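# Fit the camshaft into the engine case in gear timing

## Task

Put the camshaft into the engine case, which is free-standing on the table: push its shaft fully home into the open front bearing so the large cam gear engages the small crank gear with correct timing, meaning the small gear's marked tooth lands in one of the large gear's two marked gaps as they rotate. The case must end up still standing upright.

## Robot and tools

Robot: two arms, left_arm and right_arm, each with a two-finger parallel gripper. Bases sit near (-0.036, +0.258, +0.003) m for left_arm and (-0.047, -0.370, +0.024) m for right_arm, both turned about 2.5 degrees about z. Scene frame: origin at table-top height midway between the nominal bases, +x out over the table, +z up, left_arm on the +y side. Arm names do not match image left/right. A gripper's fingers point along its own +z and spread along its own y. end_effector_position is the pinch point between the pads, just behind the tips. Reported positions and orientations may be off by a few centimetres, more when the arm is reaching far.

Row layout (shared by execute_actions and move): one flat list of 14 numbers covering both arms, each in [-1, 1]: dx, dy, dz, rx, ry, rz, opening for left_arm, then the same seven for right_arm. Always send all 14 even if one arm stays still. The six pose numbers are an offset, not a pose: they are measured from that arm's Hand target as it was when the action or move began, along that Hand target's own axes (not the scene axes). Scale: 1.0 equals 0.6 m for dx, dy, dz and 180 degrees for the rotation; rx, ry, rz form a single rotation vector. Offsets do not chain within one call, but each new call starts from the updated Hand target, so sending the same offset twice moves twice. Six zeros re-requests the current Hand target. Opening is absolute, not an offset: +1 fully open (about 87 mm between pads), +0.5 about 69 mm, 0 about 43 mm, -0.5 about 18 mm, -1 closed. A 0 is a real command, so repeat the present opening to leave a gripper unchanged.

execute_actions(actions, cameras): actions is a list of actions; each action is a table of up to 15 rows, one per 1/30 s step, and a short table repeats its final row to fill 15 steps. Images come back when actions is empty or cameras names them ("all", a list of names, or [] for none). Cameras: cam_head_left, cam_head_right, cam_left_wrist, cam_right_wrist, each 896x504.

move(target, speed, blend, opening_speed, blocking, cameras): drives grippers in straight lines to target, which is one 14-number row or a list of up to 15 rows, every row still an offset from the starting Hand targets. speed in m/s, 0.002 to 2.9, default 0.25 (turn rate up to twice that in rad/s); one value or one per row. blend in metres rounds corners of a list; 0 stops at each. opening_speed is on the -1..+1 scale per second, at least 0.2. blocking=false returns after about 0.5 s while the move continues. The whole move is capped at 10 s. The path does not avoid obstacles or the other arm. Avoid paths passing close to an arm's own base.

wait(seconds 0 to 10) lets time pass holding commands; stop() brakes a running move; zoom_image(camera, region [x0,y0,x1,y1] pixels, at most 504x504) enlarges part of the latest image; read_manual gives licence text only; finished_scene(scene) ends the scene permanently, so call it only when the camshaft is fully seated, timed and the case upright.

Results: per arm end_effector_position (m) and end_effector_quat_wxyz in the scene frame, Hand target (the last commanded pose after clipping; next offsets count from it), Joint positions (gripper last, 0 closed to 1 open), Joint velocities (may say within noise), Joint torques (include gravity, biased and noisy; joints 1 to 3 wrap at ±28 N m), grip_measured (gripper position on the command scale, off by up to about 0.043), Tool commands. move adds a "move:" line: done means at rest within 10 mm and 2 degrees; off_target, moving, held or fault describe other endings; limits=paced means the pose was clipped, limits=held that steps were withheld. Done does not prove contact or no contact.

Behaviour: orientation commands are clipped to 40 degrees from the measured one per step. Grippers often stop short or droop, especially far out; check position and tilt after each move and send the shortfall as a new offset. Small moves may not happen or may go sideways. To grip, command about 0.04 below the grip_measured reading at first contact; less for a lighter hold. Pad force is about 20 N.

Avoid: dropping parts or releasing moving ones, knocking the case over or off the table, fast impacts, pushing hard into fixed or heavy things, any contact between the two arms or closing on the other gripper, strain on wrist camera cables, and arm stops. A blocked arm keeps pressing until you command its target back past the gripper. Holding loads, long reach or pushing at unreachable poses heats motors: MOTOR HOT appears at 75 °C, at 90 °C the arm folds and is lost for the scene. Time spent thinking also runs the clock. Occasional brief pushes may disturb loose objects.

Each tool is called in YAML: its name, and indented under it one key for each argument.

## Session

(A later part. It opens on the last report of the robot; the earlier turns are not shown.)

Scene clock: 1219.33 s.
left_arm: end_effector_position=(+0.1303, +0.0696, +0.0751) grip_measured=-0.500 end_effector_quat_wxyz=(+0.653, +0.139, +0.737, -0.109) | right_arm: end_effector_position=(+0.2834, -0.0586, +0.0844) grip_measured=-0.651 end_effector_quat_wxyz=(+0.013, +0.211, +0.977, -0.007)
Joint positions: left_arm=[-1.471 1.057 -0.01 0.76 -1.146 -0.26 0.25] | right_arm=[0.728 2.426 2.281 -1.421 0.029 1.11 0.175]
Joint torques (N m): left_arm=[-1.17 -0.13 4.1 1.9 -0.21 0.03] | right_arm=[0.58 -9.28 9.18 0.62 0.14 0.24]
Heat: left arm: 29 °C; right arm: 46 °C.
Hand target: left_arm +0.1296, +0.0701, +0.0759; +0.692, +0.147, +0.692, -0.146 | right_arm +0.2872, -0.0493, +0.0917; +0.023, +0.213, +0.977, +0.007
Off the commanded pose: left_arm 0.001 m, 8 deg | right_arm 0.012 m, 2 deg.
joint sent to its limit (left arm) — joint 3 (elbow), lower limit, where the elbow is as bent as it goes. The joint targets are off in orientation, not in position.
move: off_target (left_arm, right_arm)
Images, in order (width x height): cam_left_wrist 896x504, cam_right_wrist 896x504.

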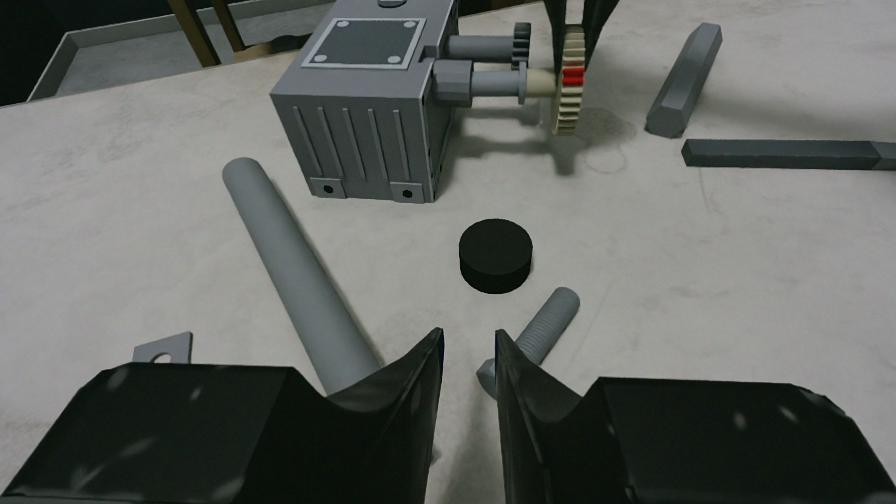

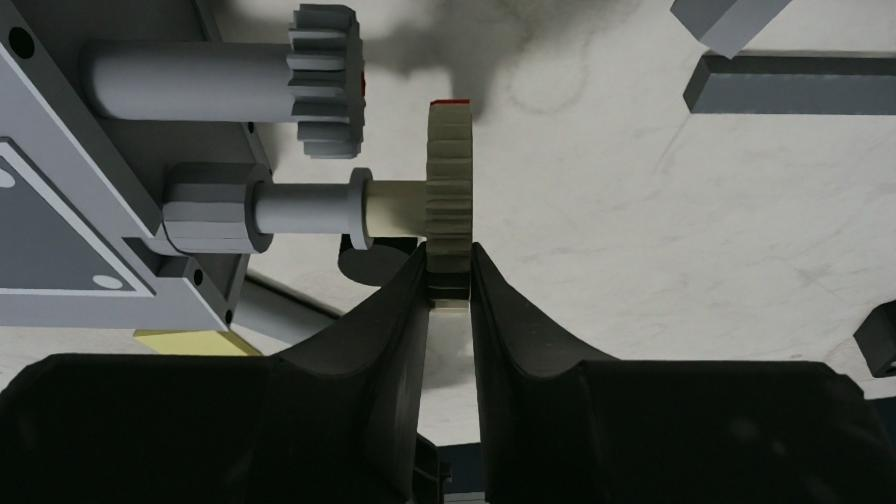

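move:
  target:
    - [0,0,0,0,0,0,-0.5,0.0017,0.015,0.0015,0,-0.014,0,-0.8]
    - [0,0,0,0,0,0,-0.5,0.0017,0.005,0.0015,0,-0.014,0,-0.8]
    - [0,0,0,0,0,0,-0.5,0.0017,0.022,0.0015,0,-0.014,0,-0.8]
  speed: 0.05
  cameras: ["cam_right_wrist","cam_left_wrist"]

zoom_image:
  camera: "cam_left_wrist"
  region: [400, 30, 620, 150]

zoom_image:
  camera: "cam_right_wrist"
  region: [100, 100, 480, 320]

Scene clock: 1243.90 s.
left_arm: end_effector_position=(+0.1303, +0.0696, +0.0751) grip_measured=-0.500 end_effector_quat_wxyz=(+0.653, +0.139, +0.737, -0.109) | right_arm: end_effector_position=(+0.2834, -0.0534, +0.0857) grip_measured=-0.651 end_effector_quat_wxyz=(+0.025, +0.211, +0.977, -0.025)
Joint positions: left_arm=[-1.471 1.057 -0.01 0.76 -1.146 -0.26 0.25] | right_arm=[0.751 2.473 2.376 -1.482 0.07 1.135 0.175]
Joint torques (N m): left_arm=[-1.18 -0.13 4.12 1.9 -0.21 0.03] | right_arm=[0.96 -9.22 9.24 0.97 0.21 0.25]
Heat: left arm: 29 °C; right arm: 47 °C.
Hand target: left_arm +0.1296, +0.0701, +0.0759; +0.692, +0.147, +0.692, -0.146 | right_arm +0.2917, -0.0368, +0.0910; +0.045, +0.213, +0.976, +0.002
Off the commanded pose: left_arm 0.001 m, 8 deg | right_arm 0.019 m, 4 deg.
joint sent to its limit (left arm) — joint 3 (elbow), lower limit, where the elbow is as bent as it goes. The joint targets are off in orientation, not in position.
move: off_target (left_arm, right_arm)
Images, in order (width x height): cam_left_wrist 896x504, cam_right_wrist 896x504.

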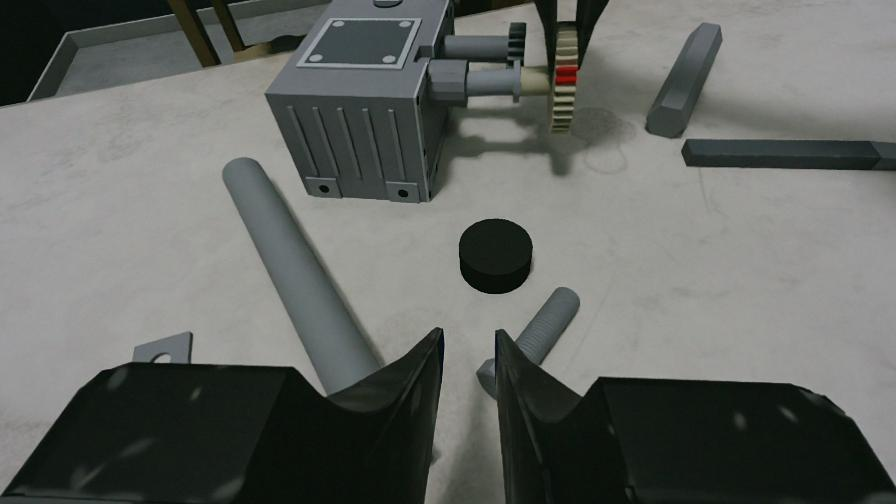

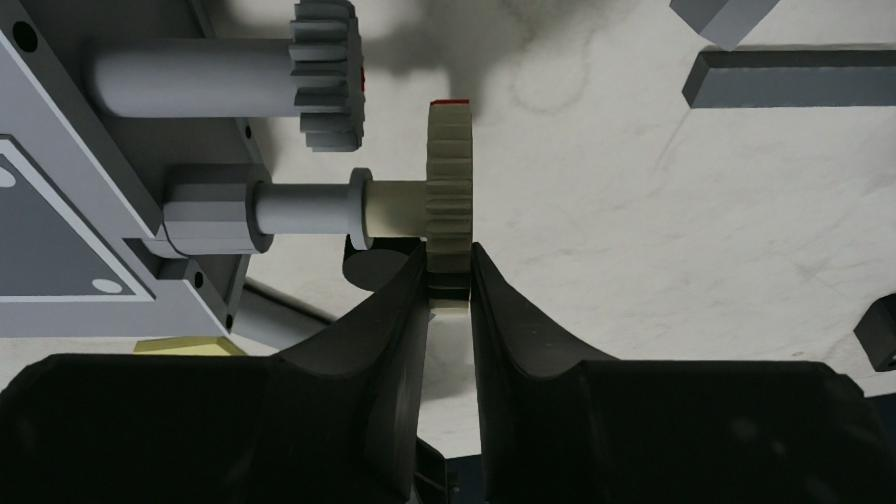

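Scaled by 2.291 from the camera's 896x504 image, which has a finer 1280x720 frame.

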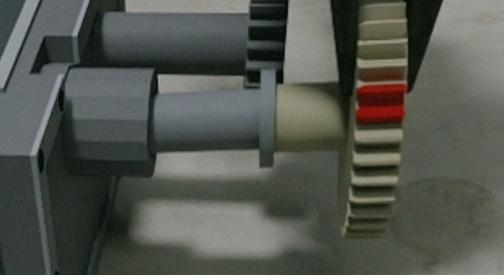

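Scaled by 1.326 from the camera's 896x504 image, which has a finer 1280x720 frame.

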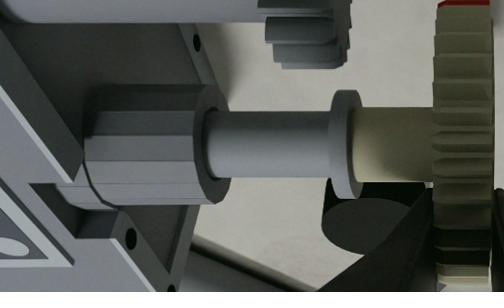

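move:
  target:
    - [0,0,0,0,0,0,-0.5,0,-0.022,0.0,-0.015,0,0,-0.8]
    - [0,0,0,0,0,0,-0.5,0,-0.005,0.0,-0.015,0,0,-0.8]
  speed: 0.05
  cameras: ["cam_right_wrist","cam_left_wrist"]

zoom_image:
  camera: "cam_left_wrist"
  region: [400, 30, 620, 150]

zoom_image:
  camera: "cam_right_wrist"
  region: [100, 100, 480, 320]

Scene clock: 1258.70 s.
left_arm: end_effector_position=(+0.1303, +0.0696, +0.0751) grip_measured=-0.500 end_effector_quat_wxyz=(+0.653, +0.139, +0.737, -0.109) | right_arm: end_effector_position=(+0.2827, -0.0536, +0.0831) grip_measured=-0.651 end_effector_quat_wxyz=(+0.040, +0.212, +0.976, -0.003)
Joint positions: left_arm=[-1.471 1.057 -0.01 0.76 -1.146 -0.26 0.25] | right_arm=[0.751 2.382 2.204 -1.35 0.068 1.135 0.175]
Joint torques (N m): left_arm=[-1.14 -0.14 4.1 1.89 -0.2 0.03] | right_arm=[0.21 -9.03 9.51 0.95 -0.01 0.1]
Heat: left arm: 29 °C; right arm: 46 °C.
Hand target: left_arm +0.1296, +0.0701, +0.0759; +0.692, +0.147, +0.692, -0.146 | right_arm +0.2905, -0.0394, +0.0910; +0.050, +0.212, +0.976, +0.025
Off the commanded pose: left_arm 0.001 m, 8 deg | right_arm 0.018 m, 3 deg.
joint sent to its limit (left arm) — joint 3 (elbow), lower limit, where the elbow is as bent as it goes. The joint targets are off in orientation, not in position.
move: off_target (left_arm, right_arm)
Images, in order (width x height): cam_left_wrist 896x504, cam_right_wrist 896x504.

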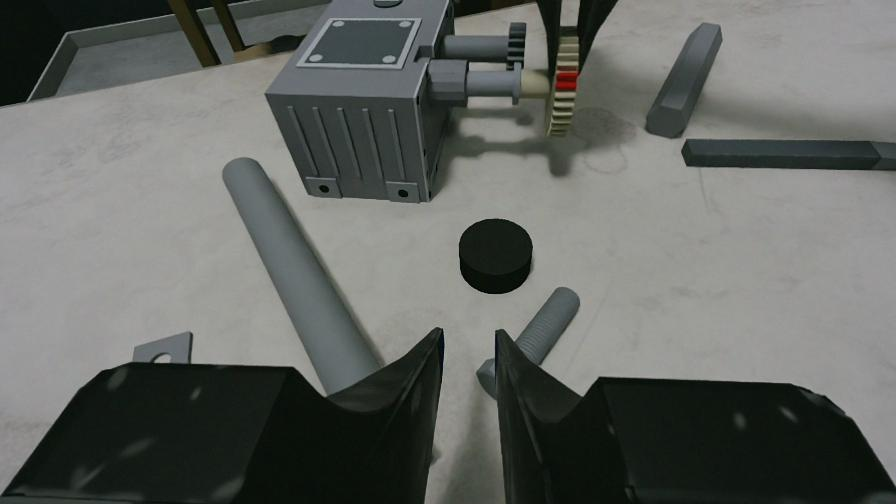

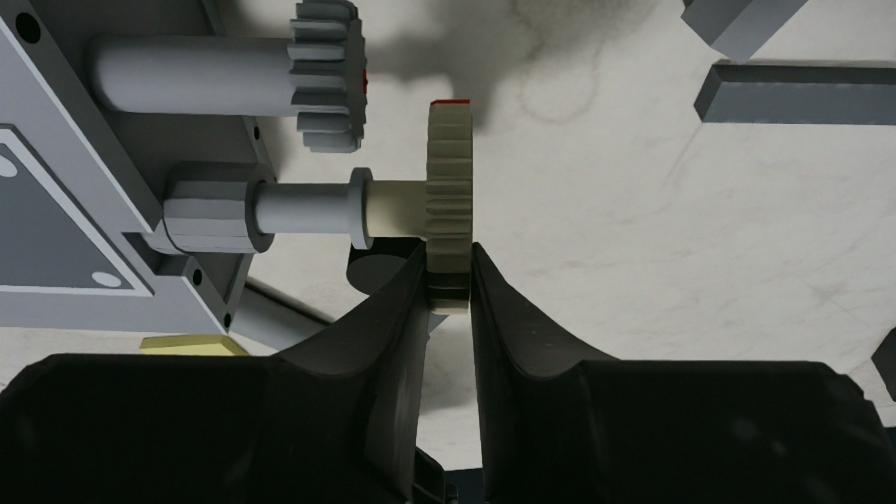

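Scaled by 2.291 from the camera's 896x504 image, which has a finer 1280x720 frame.

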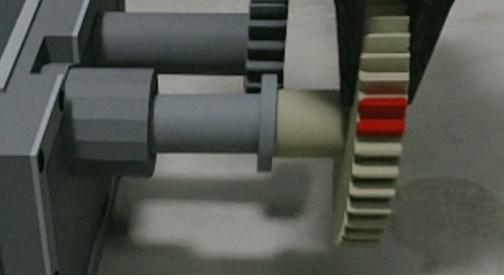

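Scaled by 1.326 from the camera's 896x504 image, which has a finer 1280x720 frame.

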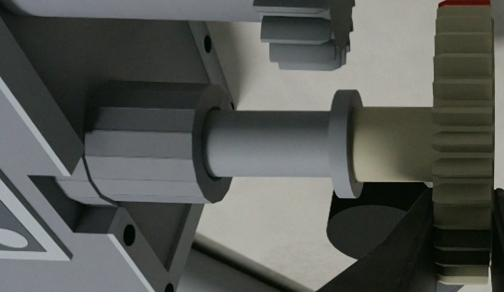

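move:
  target:
    - [0,0,0,0,0,0,-0.5,0,0.01,-0.002,0,0,0,-0.8]
    - [0,0,0,0,0,0,-0.5,0,0.002,-0.002,0,0,0,-0.8]
    - [0,0,0,0,0,0,-0.5,0,0.018,-0.002,0,0,0,-0.8]
  speed: 0.05
  cameras: ["cam_right_wrist","cam_left_wrist"]

zoom_image:
  camera: "cam_left_wrist"
  region: [400, 30, 620, 150]

zoom_image:
  camera: "cam_right_wrist"
  region: [100, 100, 480, 320]

Scene clock: 1267.87 s.
left_arm: end_effector_position=(+0.1303, +0.0696, +0.0751) grip_measured=-0.500 end_effector_quat_wxyz=(+0.653, +0.139, +0.737, -0.109) | right_arm: end_effector_position=(+0.2857, -0.0500, +0.0844) grip_measured=-0.651 end_effector_quat_wxyz=(+0.033, +0.211, +0.977, -0.012)
Joint positions: left_arm=[-1.471 1.057 -0.01 0.76 -1.146 -0.26 0.25] | right_arm=[0.753 2.448 2.326 -1.429 0.068 1.135 0.175]
Joint torques (N m): left_arm=[-1.17 -0.13 4.1 1.9 -0.2 0.03] | right_arm=[0.83 -9.4 9.57 1.1 0.01 0.21]
Heat: left arm: 29 °C; right arm: 45 °C.
Hand target: left_arm +0.1296, +0.0701, +0.0759; +0.692, +0.147, +0.692, -0.146 | right_arm +0.2948, -0.0297, +0.0929; +0.050, +0.212, +0.976, +0.025
Off the commanded pose: left_arm 0.001 m, 8 deg | right_arm 0.024 m, 5 deg.
joint sent to its limit (left arm) — joint 3 (elbow), lower limit, where the elbow is as bent as it goes. The joint targets are off in orientation, not in position.
move: off_target (left_arm, right_arm)
Images, in order (width x height): cam_left_wrist 896x504, cam_right_wrist 896x504.

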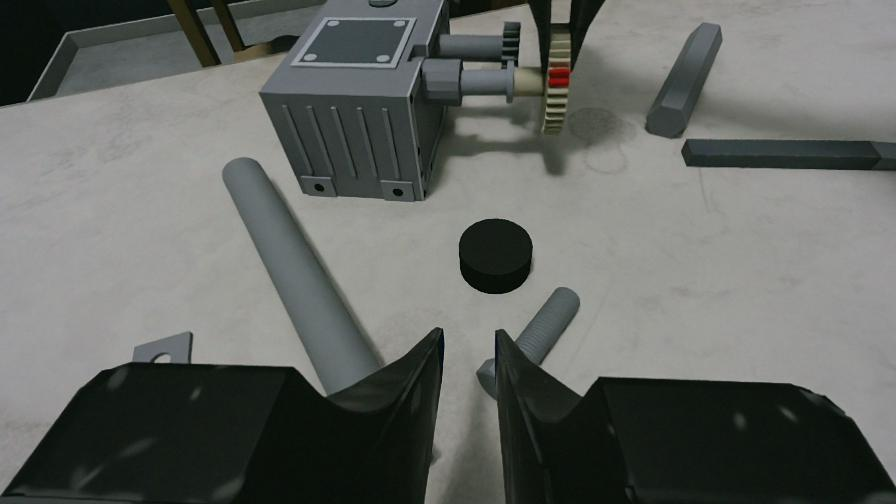

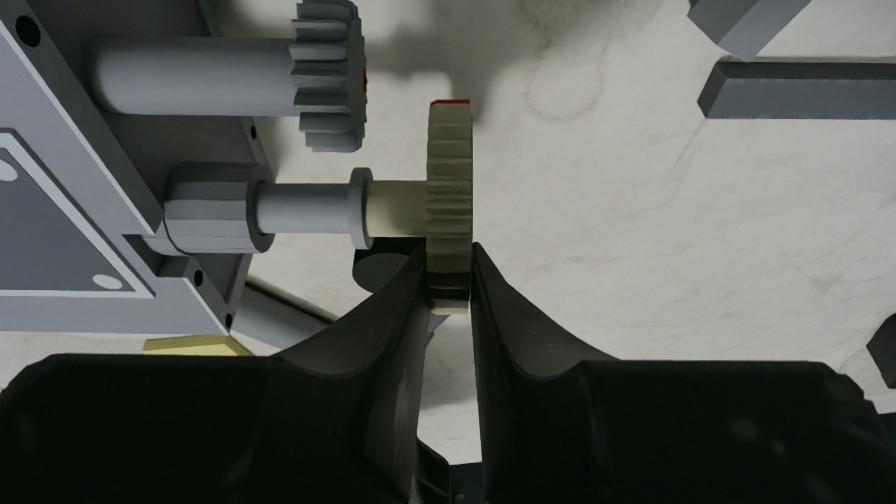

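Scaled by 2.291 from the camera's 896x504 image, which has a finer 1280x720 frame.

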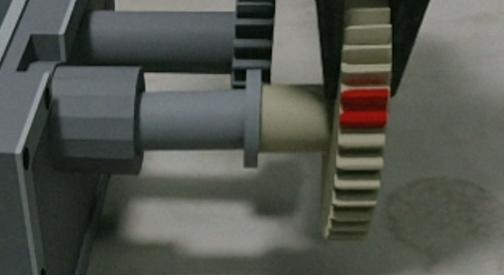

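Scaled by 1.326 from the camera's 896x504 image, which has a finer 1280x720 frame.

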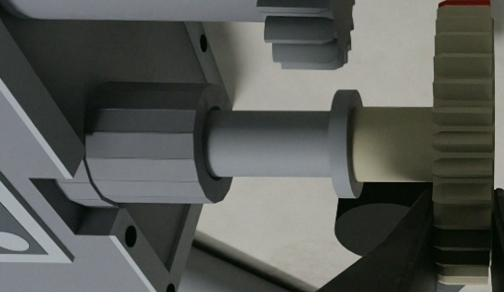

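zoom_image:
  camera: "cam_left_wrist"
  region: [410, 40, 530, 120]

zoom_image:
  camera: "cam_right_wrist"
  region: [150, 140, 390, 280]

Scaled by 4.200 from the camera's 896x504 image, which has a finer 1280x720 frame.

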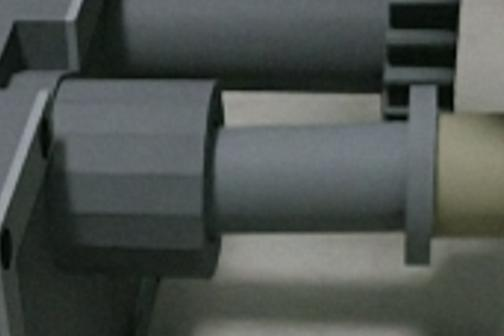

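Scaled by 2.100 from the camera's 896x504 image, which has a finer 1280x720 frame.

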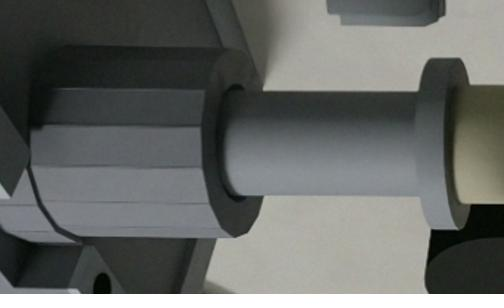

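execute_actions:
  actions:
    - [[0,0,0,0,0,0,-0.5,0,-0.005,0,0.012,0.01,0,-0.8],[0,0,0,0,0,0,-0.5,0,-0.005,0,0.012,0.01,0,-0.8],[0,0,0,0,0,0,-0.5,0,-0.005,0,0.012,0.01,0,-0.8],[0,0,0,0,0,0,-0.5,0,0.003,0,-0.006,-0.01,0,-0.8],[0,0,0,0,0,0,-0.5,0,0.003,0,-0.006,-0.01,0,-0.8],[0,0,0,0,0,0,-0.5,0,0.003,0,-0.006,-0.01,0,-0.8],[0,0,0,0,0,0,-0.5,0,0.003,0,0.012,0.01,0,-0.8],[0,0,0,0,0,0,-0.5,0,0.003,0,0.012,0.01,0,-0.8],[0,0,0,0,0,0,-0.5,0,0.003,0,0.012,0.01,0,-0.8],[0,0,0,0,0,0,-0.5,0,0.004,0,0,0,0,-0.8]]
    - [[0,0,0,0,0,0,-0.5,0,-0.005,0,0.012,0.01,0,-0.8],[0,0,0,0,0,0,-0.5,0,-0.005,0,0.012,0.01,0,-0.8],[0,0,0,0,0,0,-0.5,0,-0.005,0,0.012,0.01,0,-0.8],[0,0,0,0,0,0,-0.5,0,0.003,0,-0.006,-0.01,0,-0.8],[0,0,0,0,0,0,-0.5,0,0.003,0,-0.006,-0.01,0,-0.8],[0,0,0,0,0,0,-0.5,0,0.003,0,-0.006,-0.01,0,-0.8],[0,0,0,0,0,0,-0.5,0,0.003,0,0.012,0.01,0,-0.8],[0,0,0,0,0,0,-0.5,0,0.003,0,0.012,0.01,0,-0.8],[0,0,0,0,0,0,-0.5,0,0.003,0,0.012,0.01,0,-0.8],[0,0,0,0,0,0,-0.5,0,0.004,0,0,0,0,-0.8]]
  cameras: ["cam_right_wrist","cam_left_wrist"]

zoom_image:
  camera: "cam_left_wrist"
  region: [400, 30, 620, 150]

Scene clock: 1297.27 s.
left_arm: end_effector_position=(+0.1303, +0.0696, +0.0751) grip_measured=-0.500 end_effector_quat_wxyz=(+0.653, +0.139, +0.737, -0.109) | right_arm: end_effector_position=(+0.2929, -0.0387, +0.0828) grip_measured=-0.651 end_effector_quat_wxyz=(+0.032, +0.213, +0.977, -0.005)
Joint positions: left_arm=[-1.471 1.057 -0.01 0.76 -1.146 -0.26 0.25] | right_arm=[0.757 2.526 2.463 -1.478 0.058 1.143 0.174]
Joint torques (N m): left_arm=[-1.16 -0.12 4.1 1.9 -0.2 0.03] | right_arm=[0.81 -12.21 4.56 1.23 0.11 0.17]
Heat: left arm: 29 °C; right arm: 49 °C.
Hand target: left_arm +0.1296, +0.0701, +0.0759; +0.692, +0.147, +0.692, -0.146 | right_arm +0.2967, -0.0254, +0.0932; +0.050, +0.212, +0.976, +0.025
Off the commanded pose: left_arm 0.001 m, 8 deg | right_arm 0.017 m, 4 deg.
joint sent to its limit (left arm) — joint 3 (elbow), lower limit, where the elbow is as bent as it goes. The joint targets are off in orientation, not in position.
Images, in order (width x height): cam_left_wrist 896x504, cam_right_wrist 896x504.

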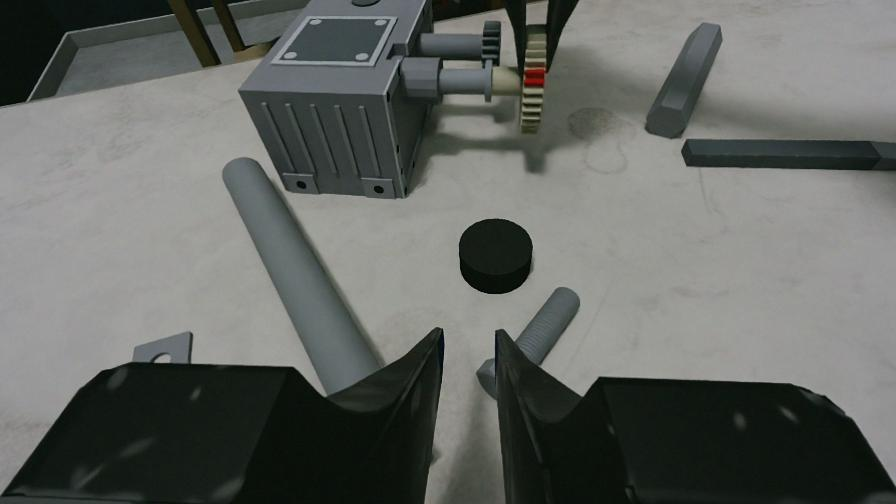

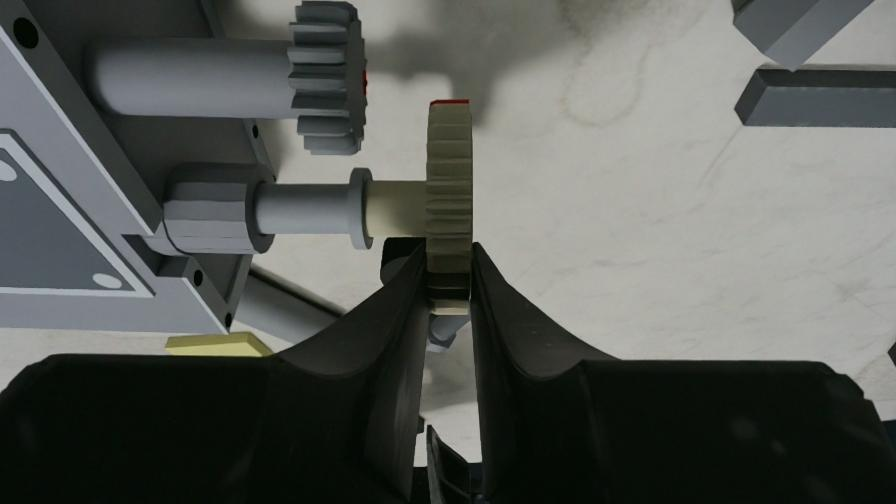

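Scaled by 2.291 from the camera's 896x504 image, which has a finer 1280x720 frame.

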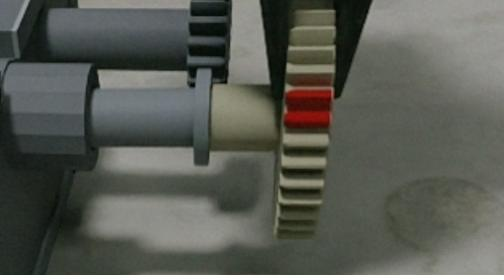

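execute_actions:
  actions:
    - [[0,0,0,0,0,0,-0.5,0,-0.012,0,0,0,0,-0.8]]
    - [[0,0,0,0,0,0,-0.5,0.005,0.004,0,0,0,0,-0.8],[0,0,0,0,0,0,-0.5,0.005,0.004,0,0,0,0,-0.8],[0,0,0,0,0,0,-0.5,0.005,0.004,0,0,0,0,-0.8],[0,0,0,0,0,0,-0.5,0,0.004,0.006,0,0,0,-0.8],[0,0,0,0,0,0,-0.5,0,0.004,0.006,0,0,0,-0.8],[0,0,0,0,0,0,-0.5,0,0.004,0.006,0,0,0,-0.8],[0,0,0,0,0,0,-0.5,-0.005,0.006,0,0,0,0,-0.8],[0,0,0,0,0,0,-0.5,-0.005,0.006,0,0,0,0,-0.8],[0,0,0,0,0,0,-0.5,-0.005,0.006,0,0,0,0,-0.8],[0,0,0,0,0,0,-0.5,0,0.006,-0.006,0,0,0,-0.8],[0,0,0,0,0,0,-0.5,0,0.006,-0.006,0,0,0,-0.8],[0,0,0,0,0,0,-0.5,0,0.006,-0.006,0,0,0,-0.8],[0,0,0,0,0,0,-0.5,0,0.006,0,0,0,0,-0.8]]
  cameras: ["cam_right_wrist","cam_left_wrist"]

zoom_image:
  camera: "cam_left_wrist"
  region: [380, 30, 600, 150]

zoom_image:
  camera: "cam_right_wrist"
  region: [150, 140, 390, 280]

Scene clock: 1313.90 s.
left_arm: end_effector_position=(+0.1303, +0.0696, +0.0751) grip_measured=-0.500 end_effector_quat_wxyz=(+0.653, +0.139, +0.737, -0.109) | right_arm: end_effector_position=(+0.2923, -0.0389, +0.0824) grip_measured=-0.651 end_effector_quat_wxyz=(+0.038, +0.215, +0.976, +0.004)
Joint positions: left_arm=[-1.471 1.057 -0.01 0.76 -1.146 -0.26 0.25] | right_arm=[0.757 2.475 2.367 -1.411 0.057 1.147 0.174]
Joint torques (N m): left_arm=[-1.16 -0.16 4.12 1.9 -0.2 0.03] | right_arm=[0.58 -10.59 7.88 0.86 0.11 0.1]
Heat: left arm: 28 °C; right arm: 55 °C.
Hand target: left_arm +0.1296, +0.0701, +0.0759; +0.692, +0.147, +0.692, -0.146 | right_arm +0.2953, -0.0287, +0.0930; +0.050, +0.212, +0.976, +0.025
Off the commanded pose: left_arm 0.001 m, 8 deg | right_arm 0.015 m, 3 deg.
joint sent to its limit (left arm) — joint 3 (elbow), lower limit, where the elbow is as bent as it goes. The joint targets are off in orientation, not in position.
Images, in order (width x height): cam_left_wrist 896x504, cam_right_wrist 896x504.

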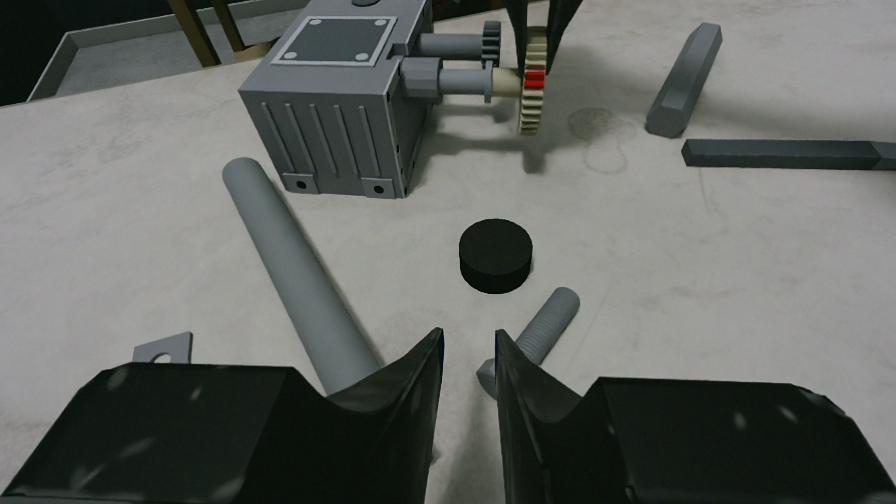

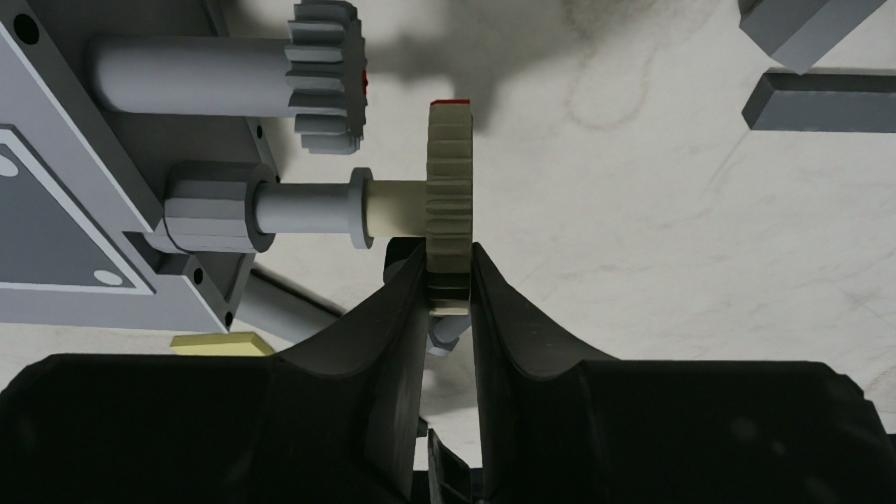

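Scaled by 2.291 from the camera's 896x504 image, which has a finer 1280x720 frame.

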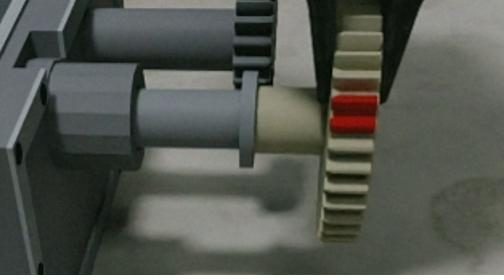

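Scaled by 2.100 from the camera's 896x504 image, which has a finer 1280x720 frame.

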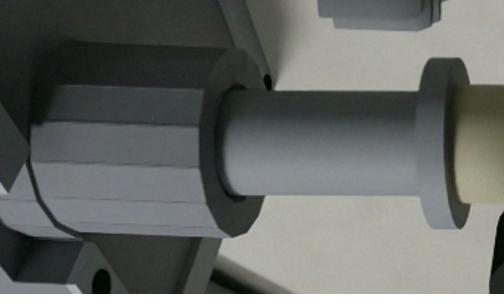

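execute_actions:
  actions:
    - [[0,0,0,0,0,0,-0.5,-0.002,-0.004,-0.001,0,0,0.009,-0.8]]
    - [[0,0,0,0,0,0,-0.5,0.003,0.008,0,0.006,0,0.004,-0.8],[0,0,0,0,0,0,-0.5,0.003,0.008,0,0.006,0,0.004,-0.8],[0,0,0,0,0,0,-0.5,0.003,0.008,0,0.006,0,0.004,-0.8],[0,0,0,0,0,0,-0.5,0,0.009,0.004,-0.006,0,0.004,-0.8],[0,0,0,0,0,0,-0.5,0,0.009,0.004,-0.006,0,0.004,-0.8],[0,0,0,0,0,0,-0.5,0,0.009,0.004,-0.006,0,0.004,-0.8],[0,0,0,0,0,0,-0.5,-0.003,0.01,0,0.006,0,-0.004,-0.8],[0,0,0,0,0,0,-0.5,-0.003,0.01,0,0.006,0,-0.004,-0.8],[0,0,0,0,0,0,-0.5,-0.003,0.01,0,0.006,0,-0.004,-0.8],[0,0,0,0,0,0,-0.5,0,0.011,-0.004,-0.006,0,0.004,-0.8],[0,0,0,0,0,0,-0.5,0,0.011,-0.004,-0.006,0,0.004,-0.8],[0,0,0,0,0,0,-0.5,0,0.011,-0.004,-0.006,0,0.004,-0.8],[0,0,0,0,0,0,-0.5,0,0.011,0,0,0,0,-0.8]]
  cameras: ["cam_right_wrist","cam_left_wrist"]

zoom_image:
  camera: "cam_left_wrist"
  region: [380, 30, 600, 150]

zoom_image:
  camera: "cam_right_wrist"
  region: [150, 140, 390, 280]

Scene clock: 1333.50 s.
left_arm: end_effector_position=(+0.1303, +0.0696, +0.0751) grip_measured=-0.500 end_effector_quat_wxyz=(+0.653, +0.139, +0.737, -0.109) | right_arm: end_effector_position=(+0.2926, -0.0362, +0.0824) grip_measured=-0.651 end_effector_quat_wxyz=(+0.035, +0.225, +0.974, +0.001)
Joint positions: left_arm=[-1.471 1.057 -0.01 0.76 -1.146 -0.26 0.25] | right_arm=[0.759 2.502 2.417 -1.443 0.055 1.17 0.174]
Joint torques (N m): left_arm=[-1.16 -0.17 4.11 1.9 -0.21 0.02] | right_arm=[0.43 -10.8 8.06 0.92 0.15 0.17]
Heat: left arm: 28 °C; right arm: 54 °C.
Hand target: left_arm +0.1296, +0.0701, +0.0759; +0.692, +0.147, +0.692, -0.146 | right_arm +0.2982, -0.0253, +0.0940; +0.049, +0.226, +0.973, +0.026
Off the commanded pose: left_arm 0.001 m, 8 deg | right_arm 0.017 m, 3 deg.
joint sent to its limit (left arm) — joint 3 (elbow), lower limit, where the elbow is as bent as it goes. The joint targets are off in orientation, not in position.
Images, in order (width x height): cam_left_wrist 896x504, cam_right_wrist 896x504.

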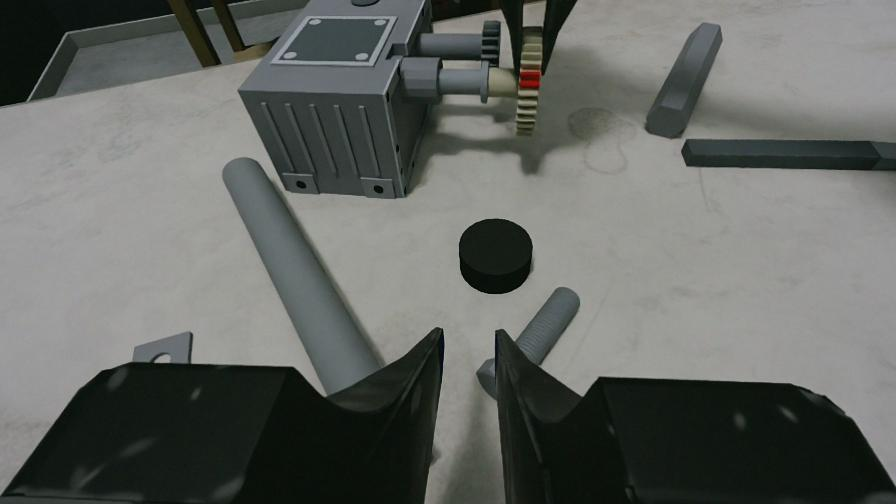

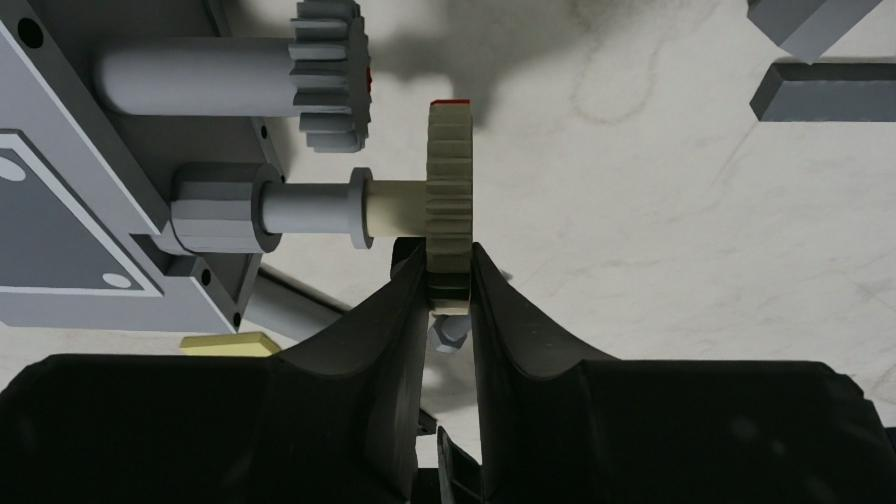

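Scaled by 2.291 from the camera's 896x504 image, which has a finer 1280x720 frame.

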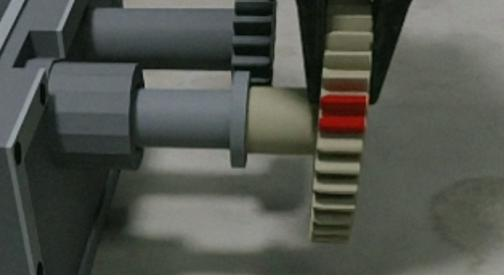

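Scaled by 2.100 from the camera's 896x504 image, which has a finer 1280x720 frame.

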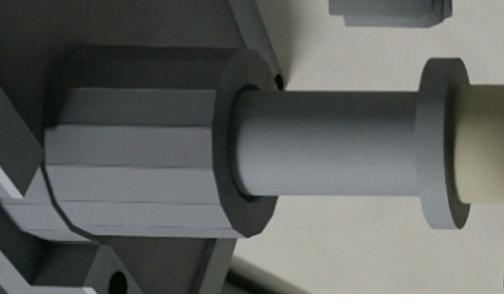

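execute_actions:
  actions:
    - [[0,0,0,0,0,0,-0.5,0.003,0.004,0,0.006,0,0.004,-0.8],[0,0,0,0,0,0,-0.5,0.003,0.004,0,0.006,0,0.004,-0.8],[0,0,0,0,0,0,-0.5,0.003,0.004,0,0.006,0,0.004,-0.8],[0,0,0,0,0,0,-0.5,0,0.005,0.004,-0.006,0,0.004,-0.8],[0,0,0,0,0,0,-0.5,0,0.005,0.004,-0.006,0,0.004,-0.8],[0,0,0,0,0,0,-0.5,0,0.005,0.004,-0.006,0,0.004,-0.8],[0,0,0,0,0,0,-0.5,-0.003,0.006,0,0.006,0,-0.004,-0.8],[0,0,0,0,0,0,-0.5,-0.003,0.006,0,0.006,0,-0.004,-0.8],[0,0,0,0,0,0,-0.5,-0.003,0.006,0,0.006,0,-0.004,-0.8],[0,0,0,0,0,0,-0.5,0,0.007,-0.004,-0.006,0,0.004,-0.8],[0,0,0,0,0,0,-0.5,0,0.007,-0.004,-0.006,0,0.004,-0.8],[0,0,0,0,0,0,-0.5,0,0.007,-0.004,-0.006,0,0.004,-0.8],[0,0,0,0,0,0,-0.5,0,0.007,0,0,0,0,-0.8]]
    - [[0,0,0,0,0,0,-0.5,0.003,0.004,0,0.006,0,0.004,-0.8],[0,0,0,0,0,0,-0.5,0.003,0.004,0,0.006,0,0.004,-0.8],[0,0,0,0,0,0,-0.5,0.003,0.004,0,0.006,0,0.004,-0.8],[0,0,0,0,0,0,-0.5,0,0.005,0.004,-0.006,0,0.004,-0.8],[0,0,0,0,0,0,-0.5,0,0.005,0.004,-0.006,0,0.004,-0.8],[0,0,0,0,0,0,-0.5,0,0.005,0.004,-0.006,0,0.004,-0.8],[0,0,0,0,0,0,-0.5,-0.003,0.006,0,0.006,0,-0.004,-0.8],[0,0,0,0,0,0,-0.5,-0.003,0.006,0,0.006,0,-0.004,-0.8],[0,0,0,0,0,0,-0.5,-0.003,0.006,0,0.006,0,-0.004,-0.8],[0,0,0,0,0,0,-0.5,0,0.007,-0.004,-0.006,0,0.004,-0.8],[0,0,0,0,0,0,-0.5,0,0.007,-0.004,-0.006,0,0.004,-0.8],[0,0,0,0,0,0,-0.5,0,0.007,-0.004,-0.006,0,0.004,-0.8],[0,0,0,0,0,0,-0.5,0,0.007,0,0,0,0,-0.8]]
  cameras: ["cam_right_wrist","cam_left_wrist"]

zoom_image:
  camera: "cam_left_wrist"
  region: [380, 30, 600, 150]

zoom_image:
  camera: "cam_right_wrist"
  region: [150, 140, 390, 280]

Scene clock: 1349.77 s.
left_arm: end_effector_position=(+0.1303, +0.0696, +0.0751) grip_measured=-0.500 end_effector_quat_wxyz=(+0.653, +0.139, +0.737, -0.109) | right_arm: end_effector_position=(+0.2973, -0.0287, +0.0830) grip_measured=-0.651 end_effector_quat_wxyz=(+0.036, +0.228, +0.973, +0.002)
Joint positions: left_arm=[-1.471 1.057 -0.01 0.76 -1.146 -0.26 0.25] | right_arm=[0.765 2.573 2.552 -1.505 0.056 1.181 0.174]
Joint torques (N m): left_arm=[-1.17 -0.12 4.1 1.9 -0.2 0.03] | right_arm=[0.47 -10.62 8.77 0.84 0.14 0.11]
Heat: left arm: 28 °C; right arm: 54 °C.
Hand target: left_arm +0.1296, +0.0701, +0.0759; +0.692, +0.147, +0.692, -0.146 | right_arm +0.3019, -0.0179, +0.0946; +0.049, +0.226, +0.973, +0.026
Off the commanded pose: left_arm 0.001 m, 8 deg | right_arm 0.017 m, 3 deg.
joint sent to its limit (left arm) — joint 3 (elbow), lower limit, where the elbow is as bent as it goes. The joint targets are off in orientation, not in position.
Images, in order (width x height): cam_left_wrist 896x504, cam_right_wrist 896x504.

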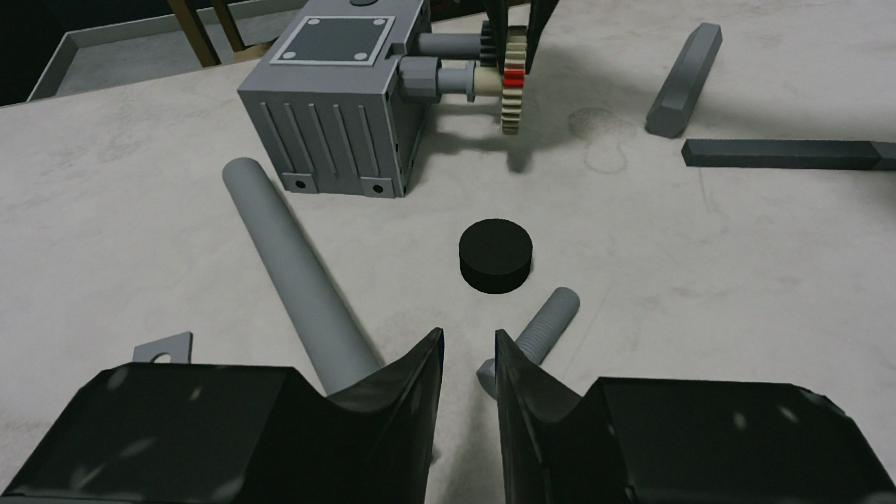

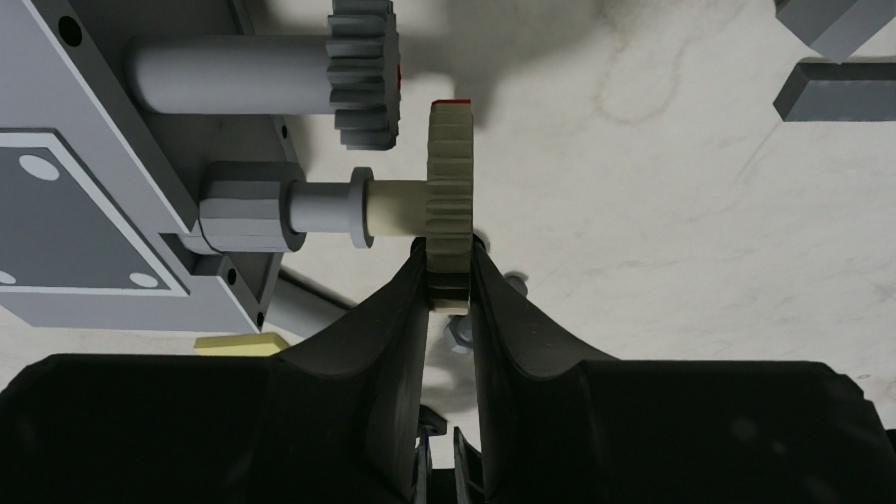

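Scaled by 2.291 from the camera's 896x504 image, which has a finer 1280x720 frame.

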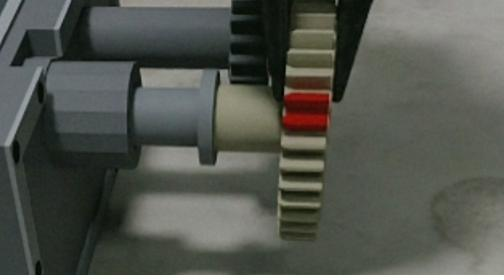

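Scaled by 2.100 from the camera's 896x504 image, which has a finer 1280x720 frame.

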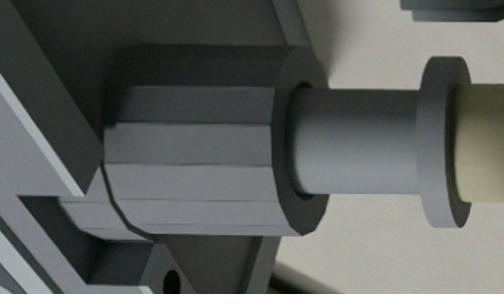

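execute_actions:
  actions:
    - [[0,0,0,0,0,0,-0.5,0.003,0.004,0,0.006,0,0.004,-0.8],[0,0,0,0,0,0,-0.5,0.003,0.004,0,0.006,0,0.004,-0.8],[0,0,0,0,0,0,-0.5,0.003,0.004,0,0.006,0,0.004,-0.8],[0,0,0,0,0,0,-0.5,0,0.005,0.004,-0.006,0,0.004,-0.8],[0,0,0,0,0,0,-0.5,0,0.005,0.004,-0.006,0,0.004,-0.8],[0,0,0,0,0,0,-0.5,0,0.005,0.004,-0.006,0,0.004,-0.8],[0,0,0,0,0,0,-0.5,-0.003,0.006,0,0.006,0,-0.004,-0.8],[0,0,0,0,0,0,-0.5,-0.003,0.006,0,0.006,0,-0.004,-0.8],[0,0,0,0,0,0,-0.5,-0.003,0.006,0,0.006,0,-0.004,-0.8],[0,0,0,0,0,0,-0.5,0,0.007,-0.004,-0.006,0,0.004,-0.8],[0,0,0,0,0,0,-0.5,0,0.007,-0.004,-0.006,0,0.004,-0.8],[0,0,0,0,0,0,-0.5,0,0.007,-0.004,-0.006,0,0.004,-0.8],[0,0,0,0,0,0,-0.5,0,0.007,0,0,0,0,-0.8]]
  cameras: ["cam_right_wrist","cam_left_wrist"]

zoom_image:
  camera: "cam_left_wrist"
  region: [400, 10, 560, 150]

zoom_image:
  camera: "cam_right_wrist"
  region: [250, 0, 490, 280]

Scene clock: 1362.97 s.
left_arm: end_effector_position=(+0.1303, +0.0696, +0.0751) grip_measured=-0.500 end_effector_quat_wxyz=(+0.653, +0.139, +0.737, -0.109) | right_arm: end_effector_position=(+0.2999, -0.0244, +0.0834) grip_measured=-0.651 end_effector_quat_wxyz=(+0.037, +0.228, +0.973, +0.003)
Joint positions: left_arm=[-1.471 1.057 -0.01 0.76 -1.146 -0.26 0.25] | right_arm=[0.768 2.621 2.647 -1.548 0.057 1.184 0.174]
Joint torques (N m): left_arm=[-1.16 -0.13 4.1 1.89 -0.2 0.03] | right_arm=[0.46 -10.43 9.51 0.77 0.14 0.12]
Heat: left arm: 28 °C; right arm: 51 °C.
Hand target: left_arm +0.1296, +0.0701, +0.0759; +0.692, +0.147, +0.692, -0.146 | right_arm +0.3038, -0.0141, +0.0949; +0.049, +0.226, +0.972, +0.026
Off the commanded pose: left_arm 0.001 m, 8 deg | right_arm 0.016 m, 3 deg.
joint sent to its limit (left arm) — joint 3 (elbow), lower limit, where the elbow is as bent as it goes. The joint targets are off in orientation, not in position.
Images, in order (width x height): cam_left_wrist 896x504, cam_right_wrist 896x504.

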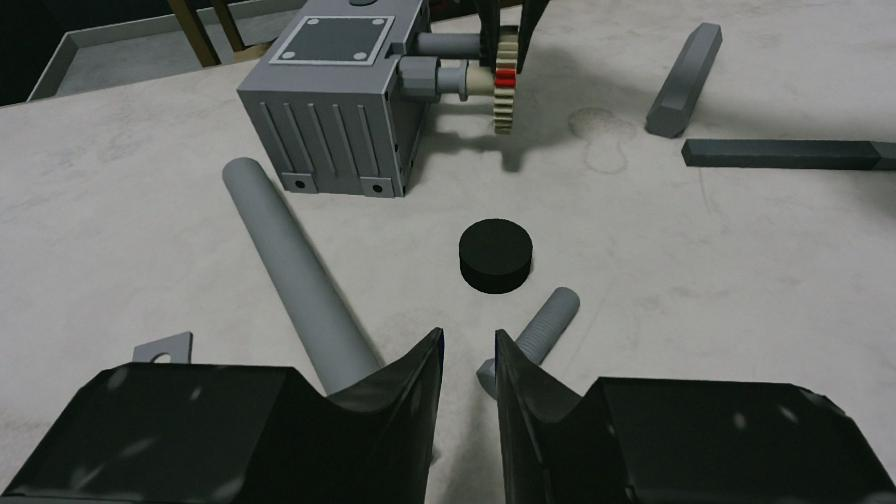

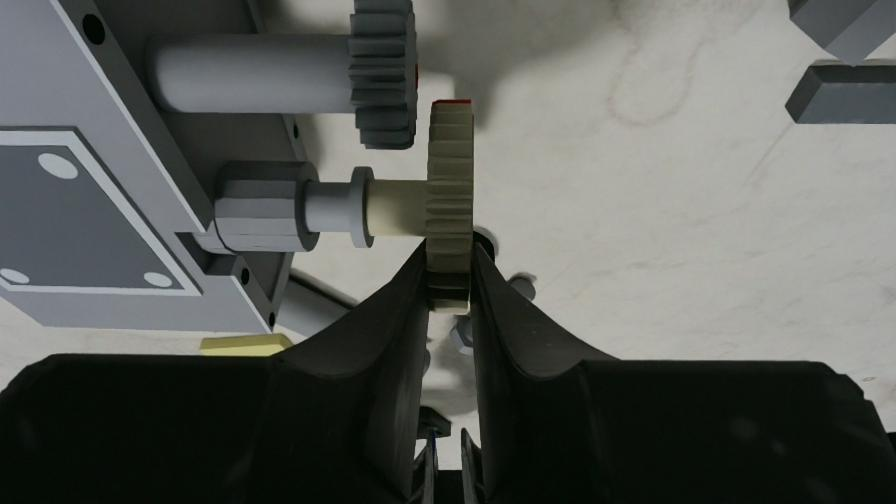

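Scaled by 3.150 from the camera's 896x504 image, which has a finer 1280x720 frame.

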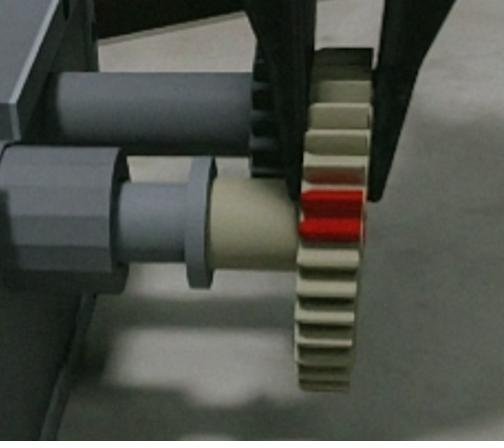

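Scaled by 1.800 from the camera's 896x504 image, which has a finer 1280x720 frame.

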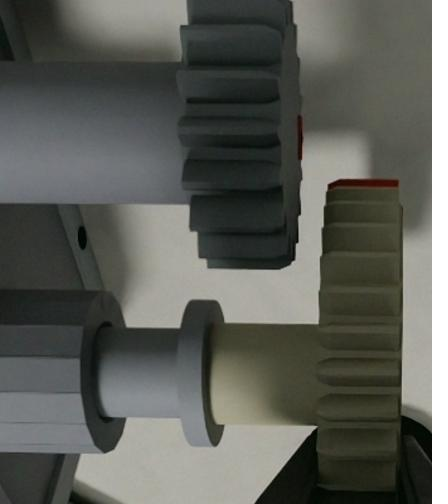

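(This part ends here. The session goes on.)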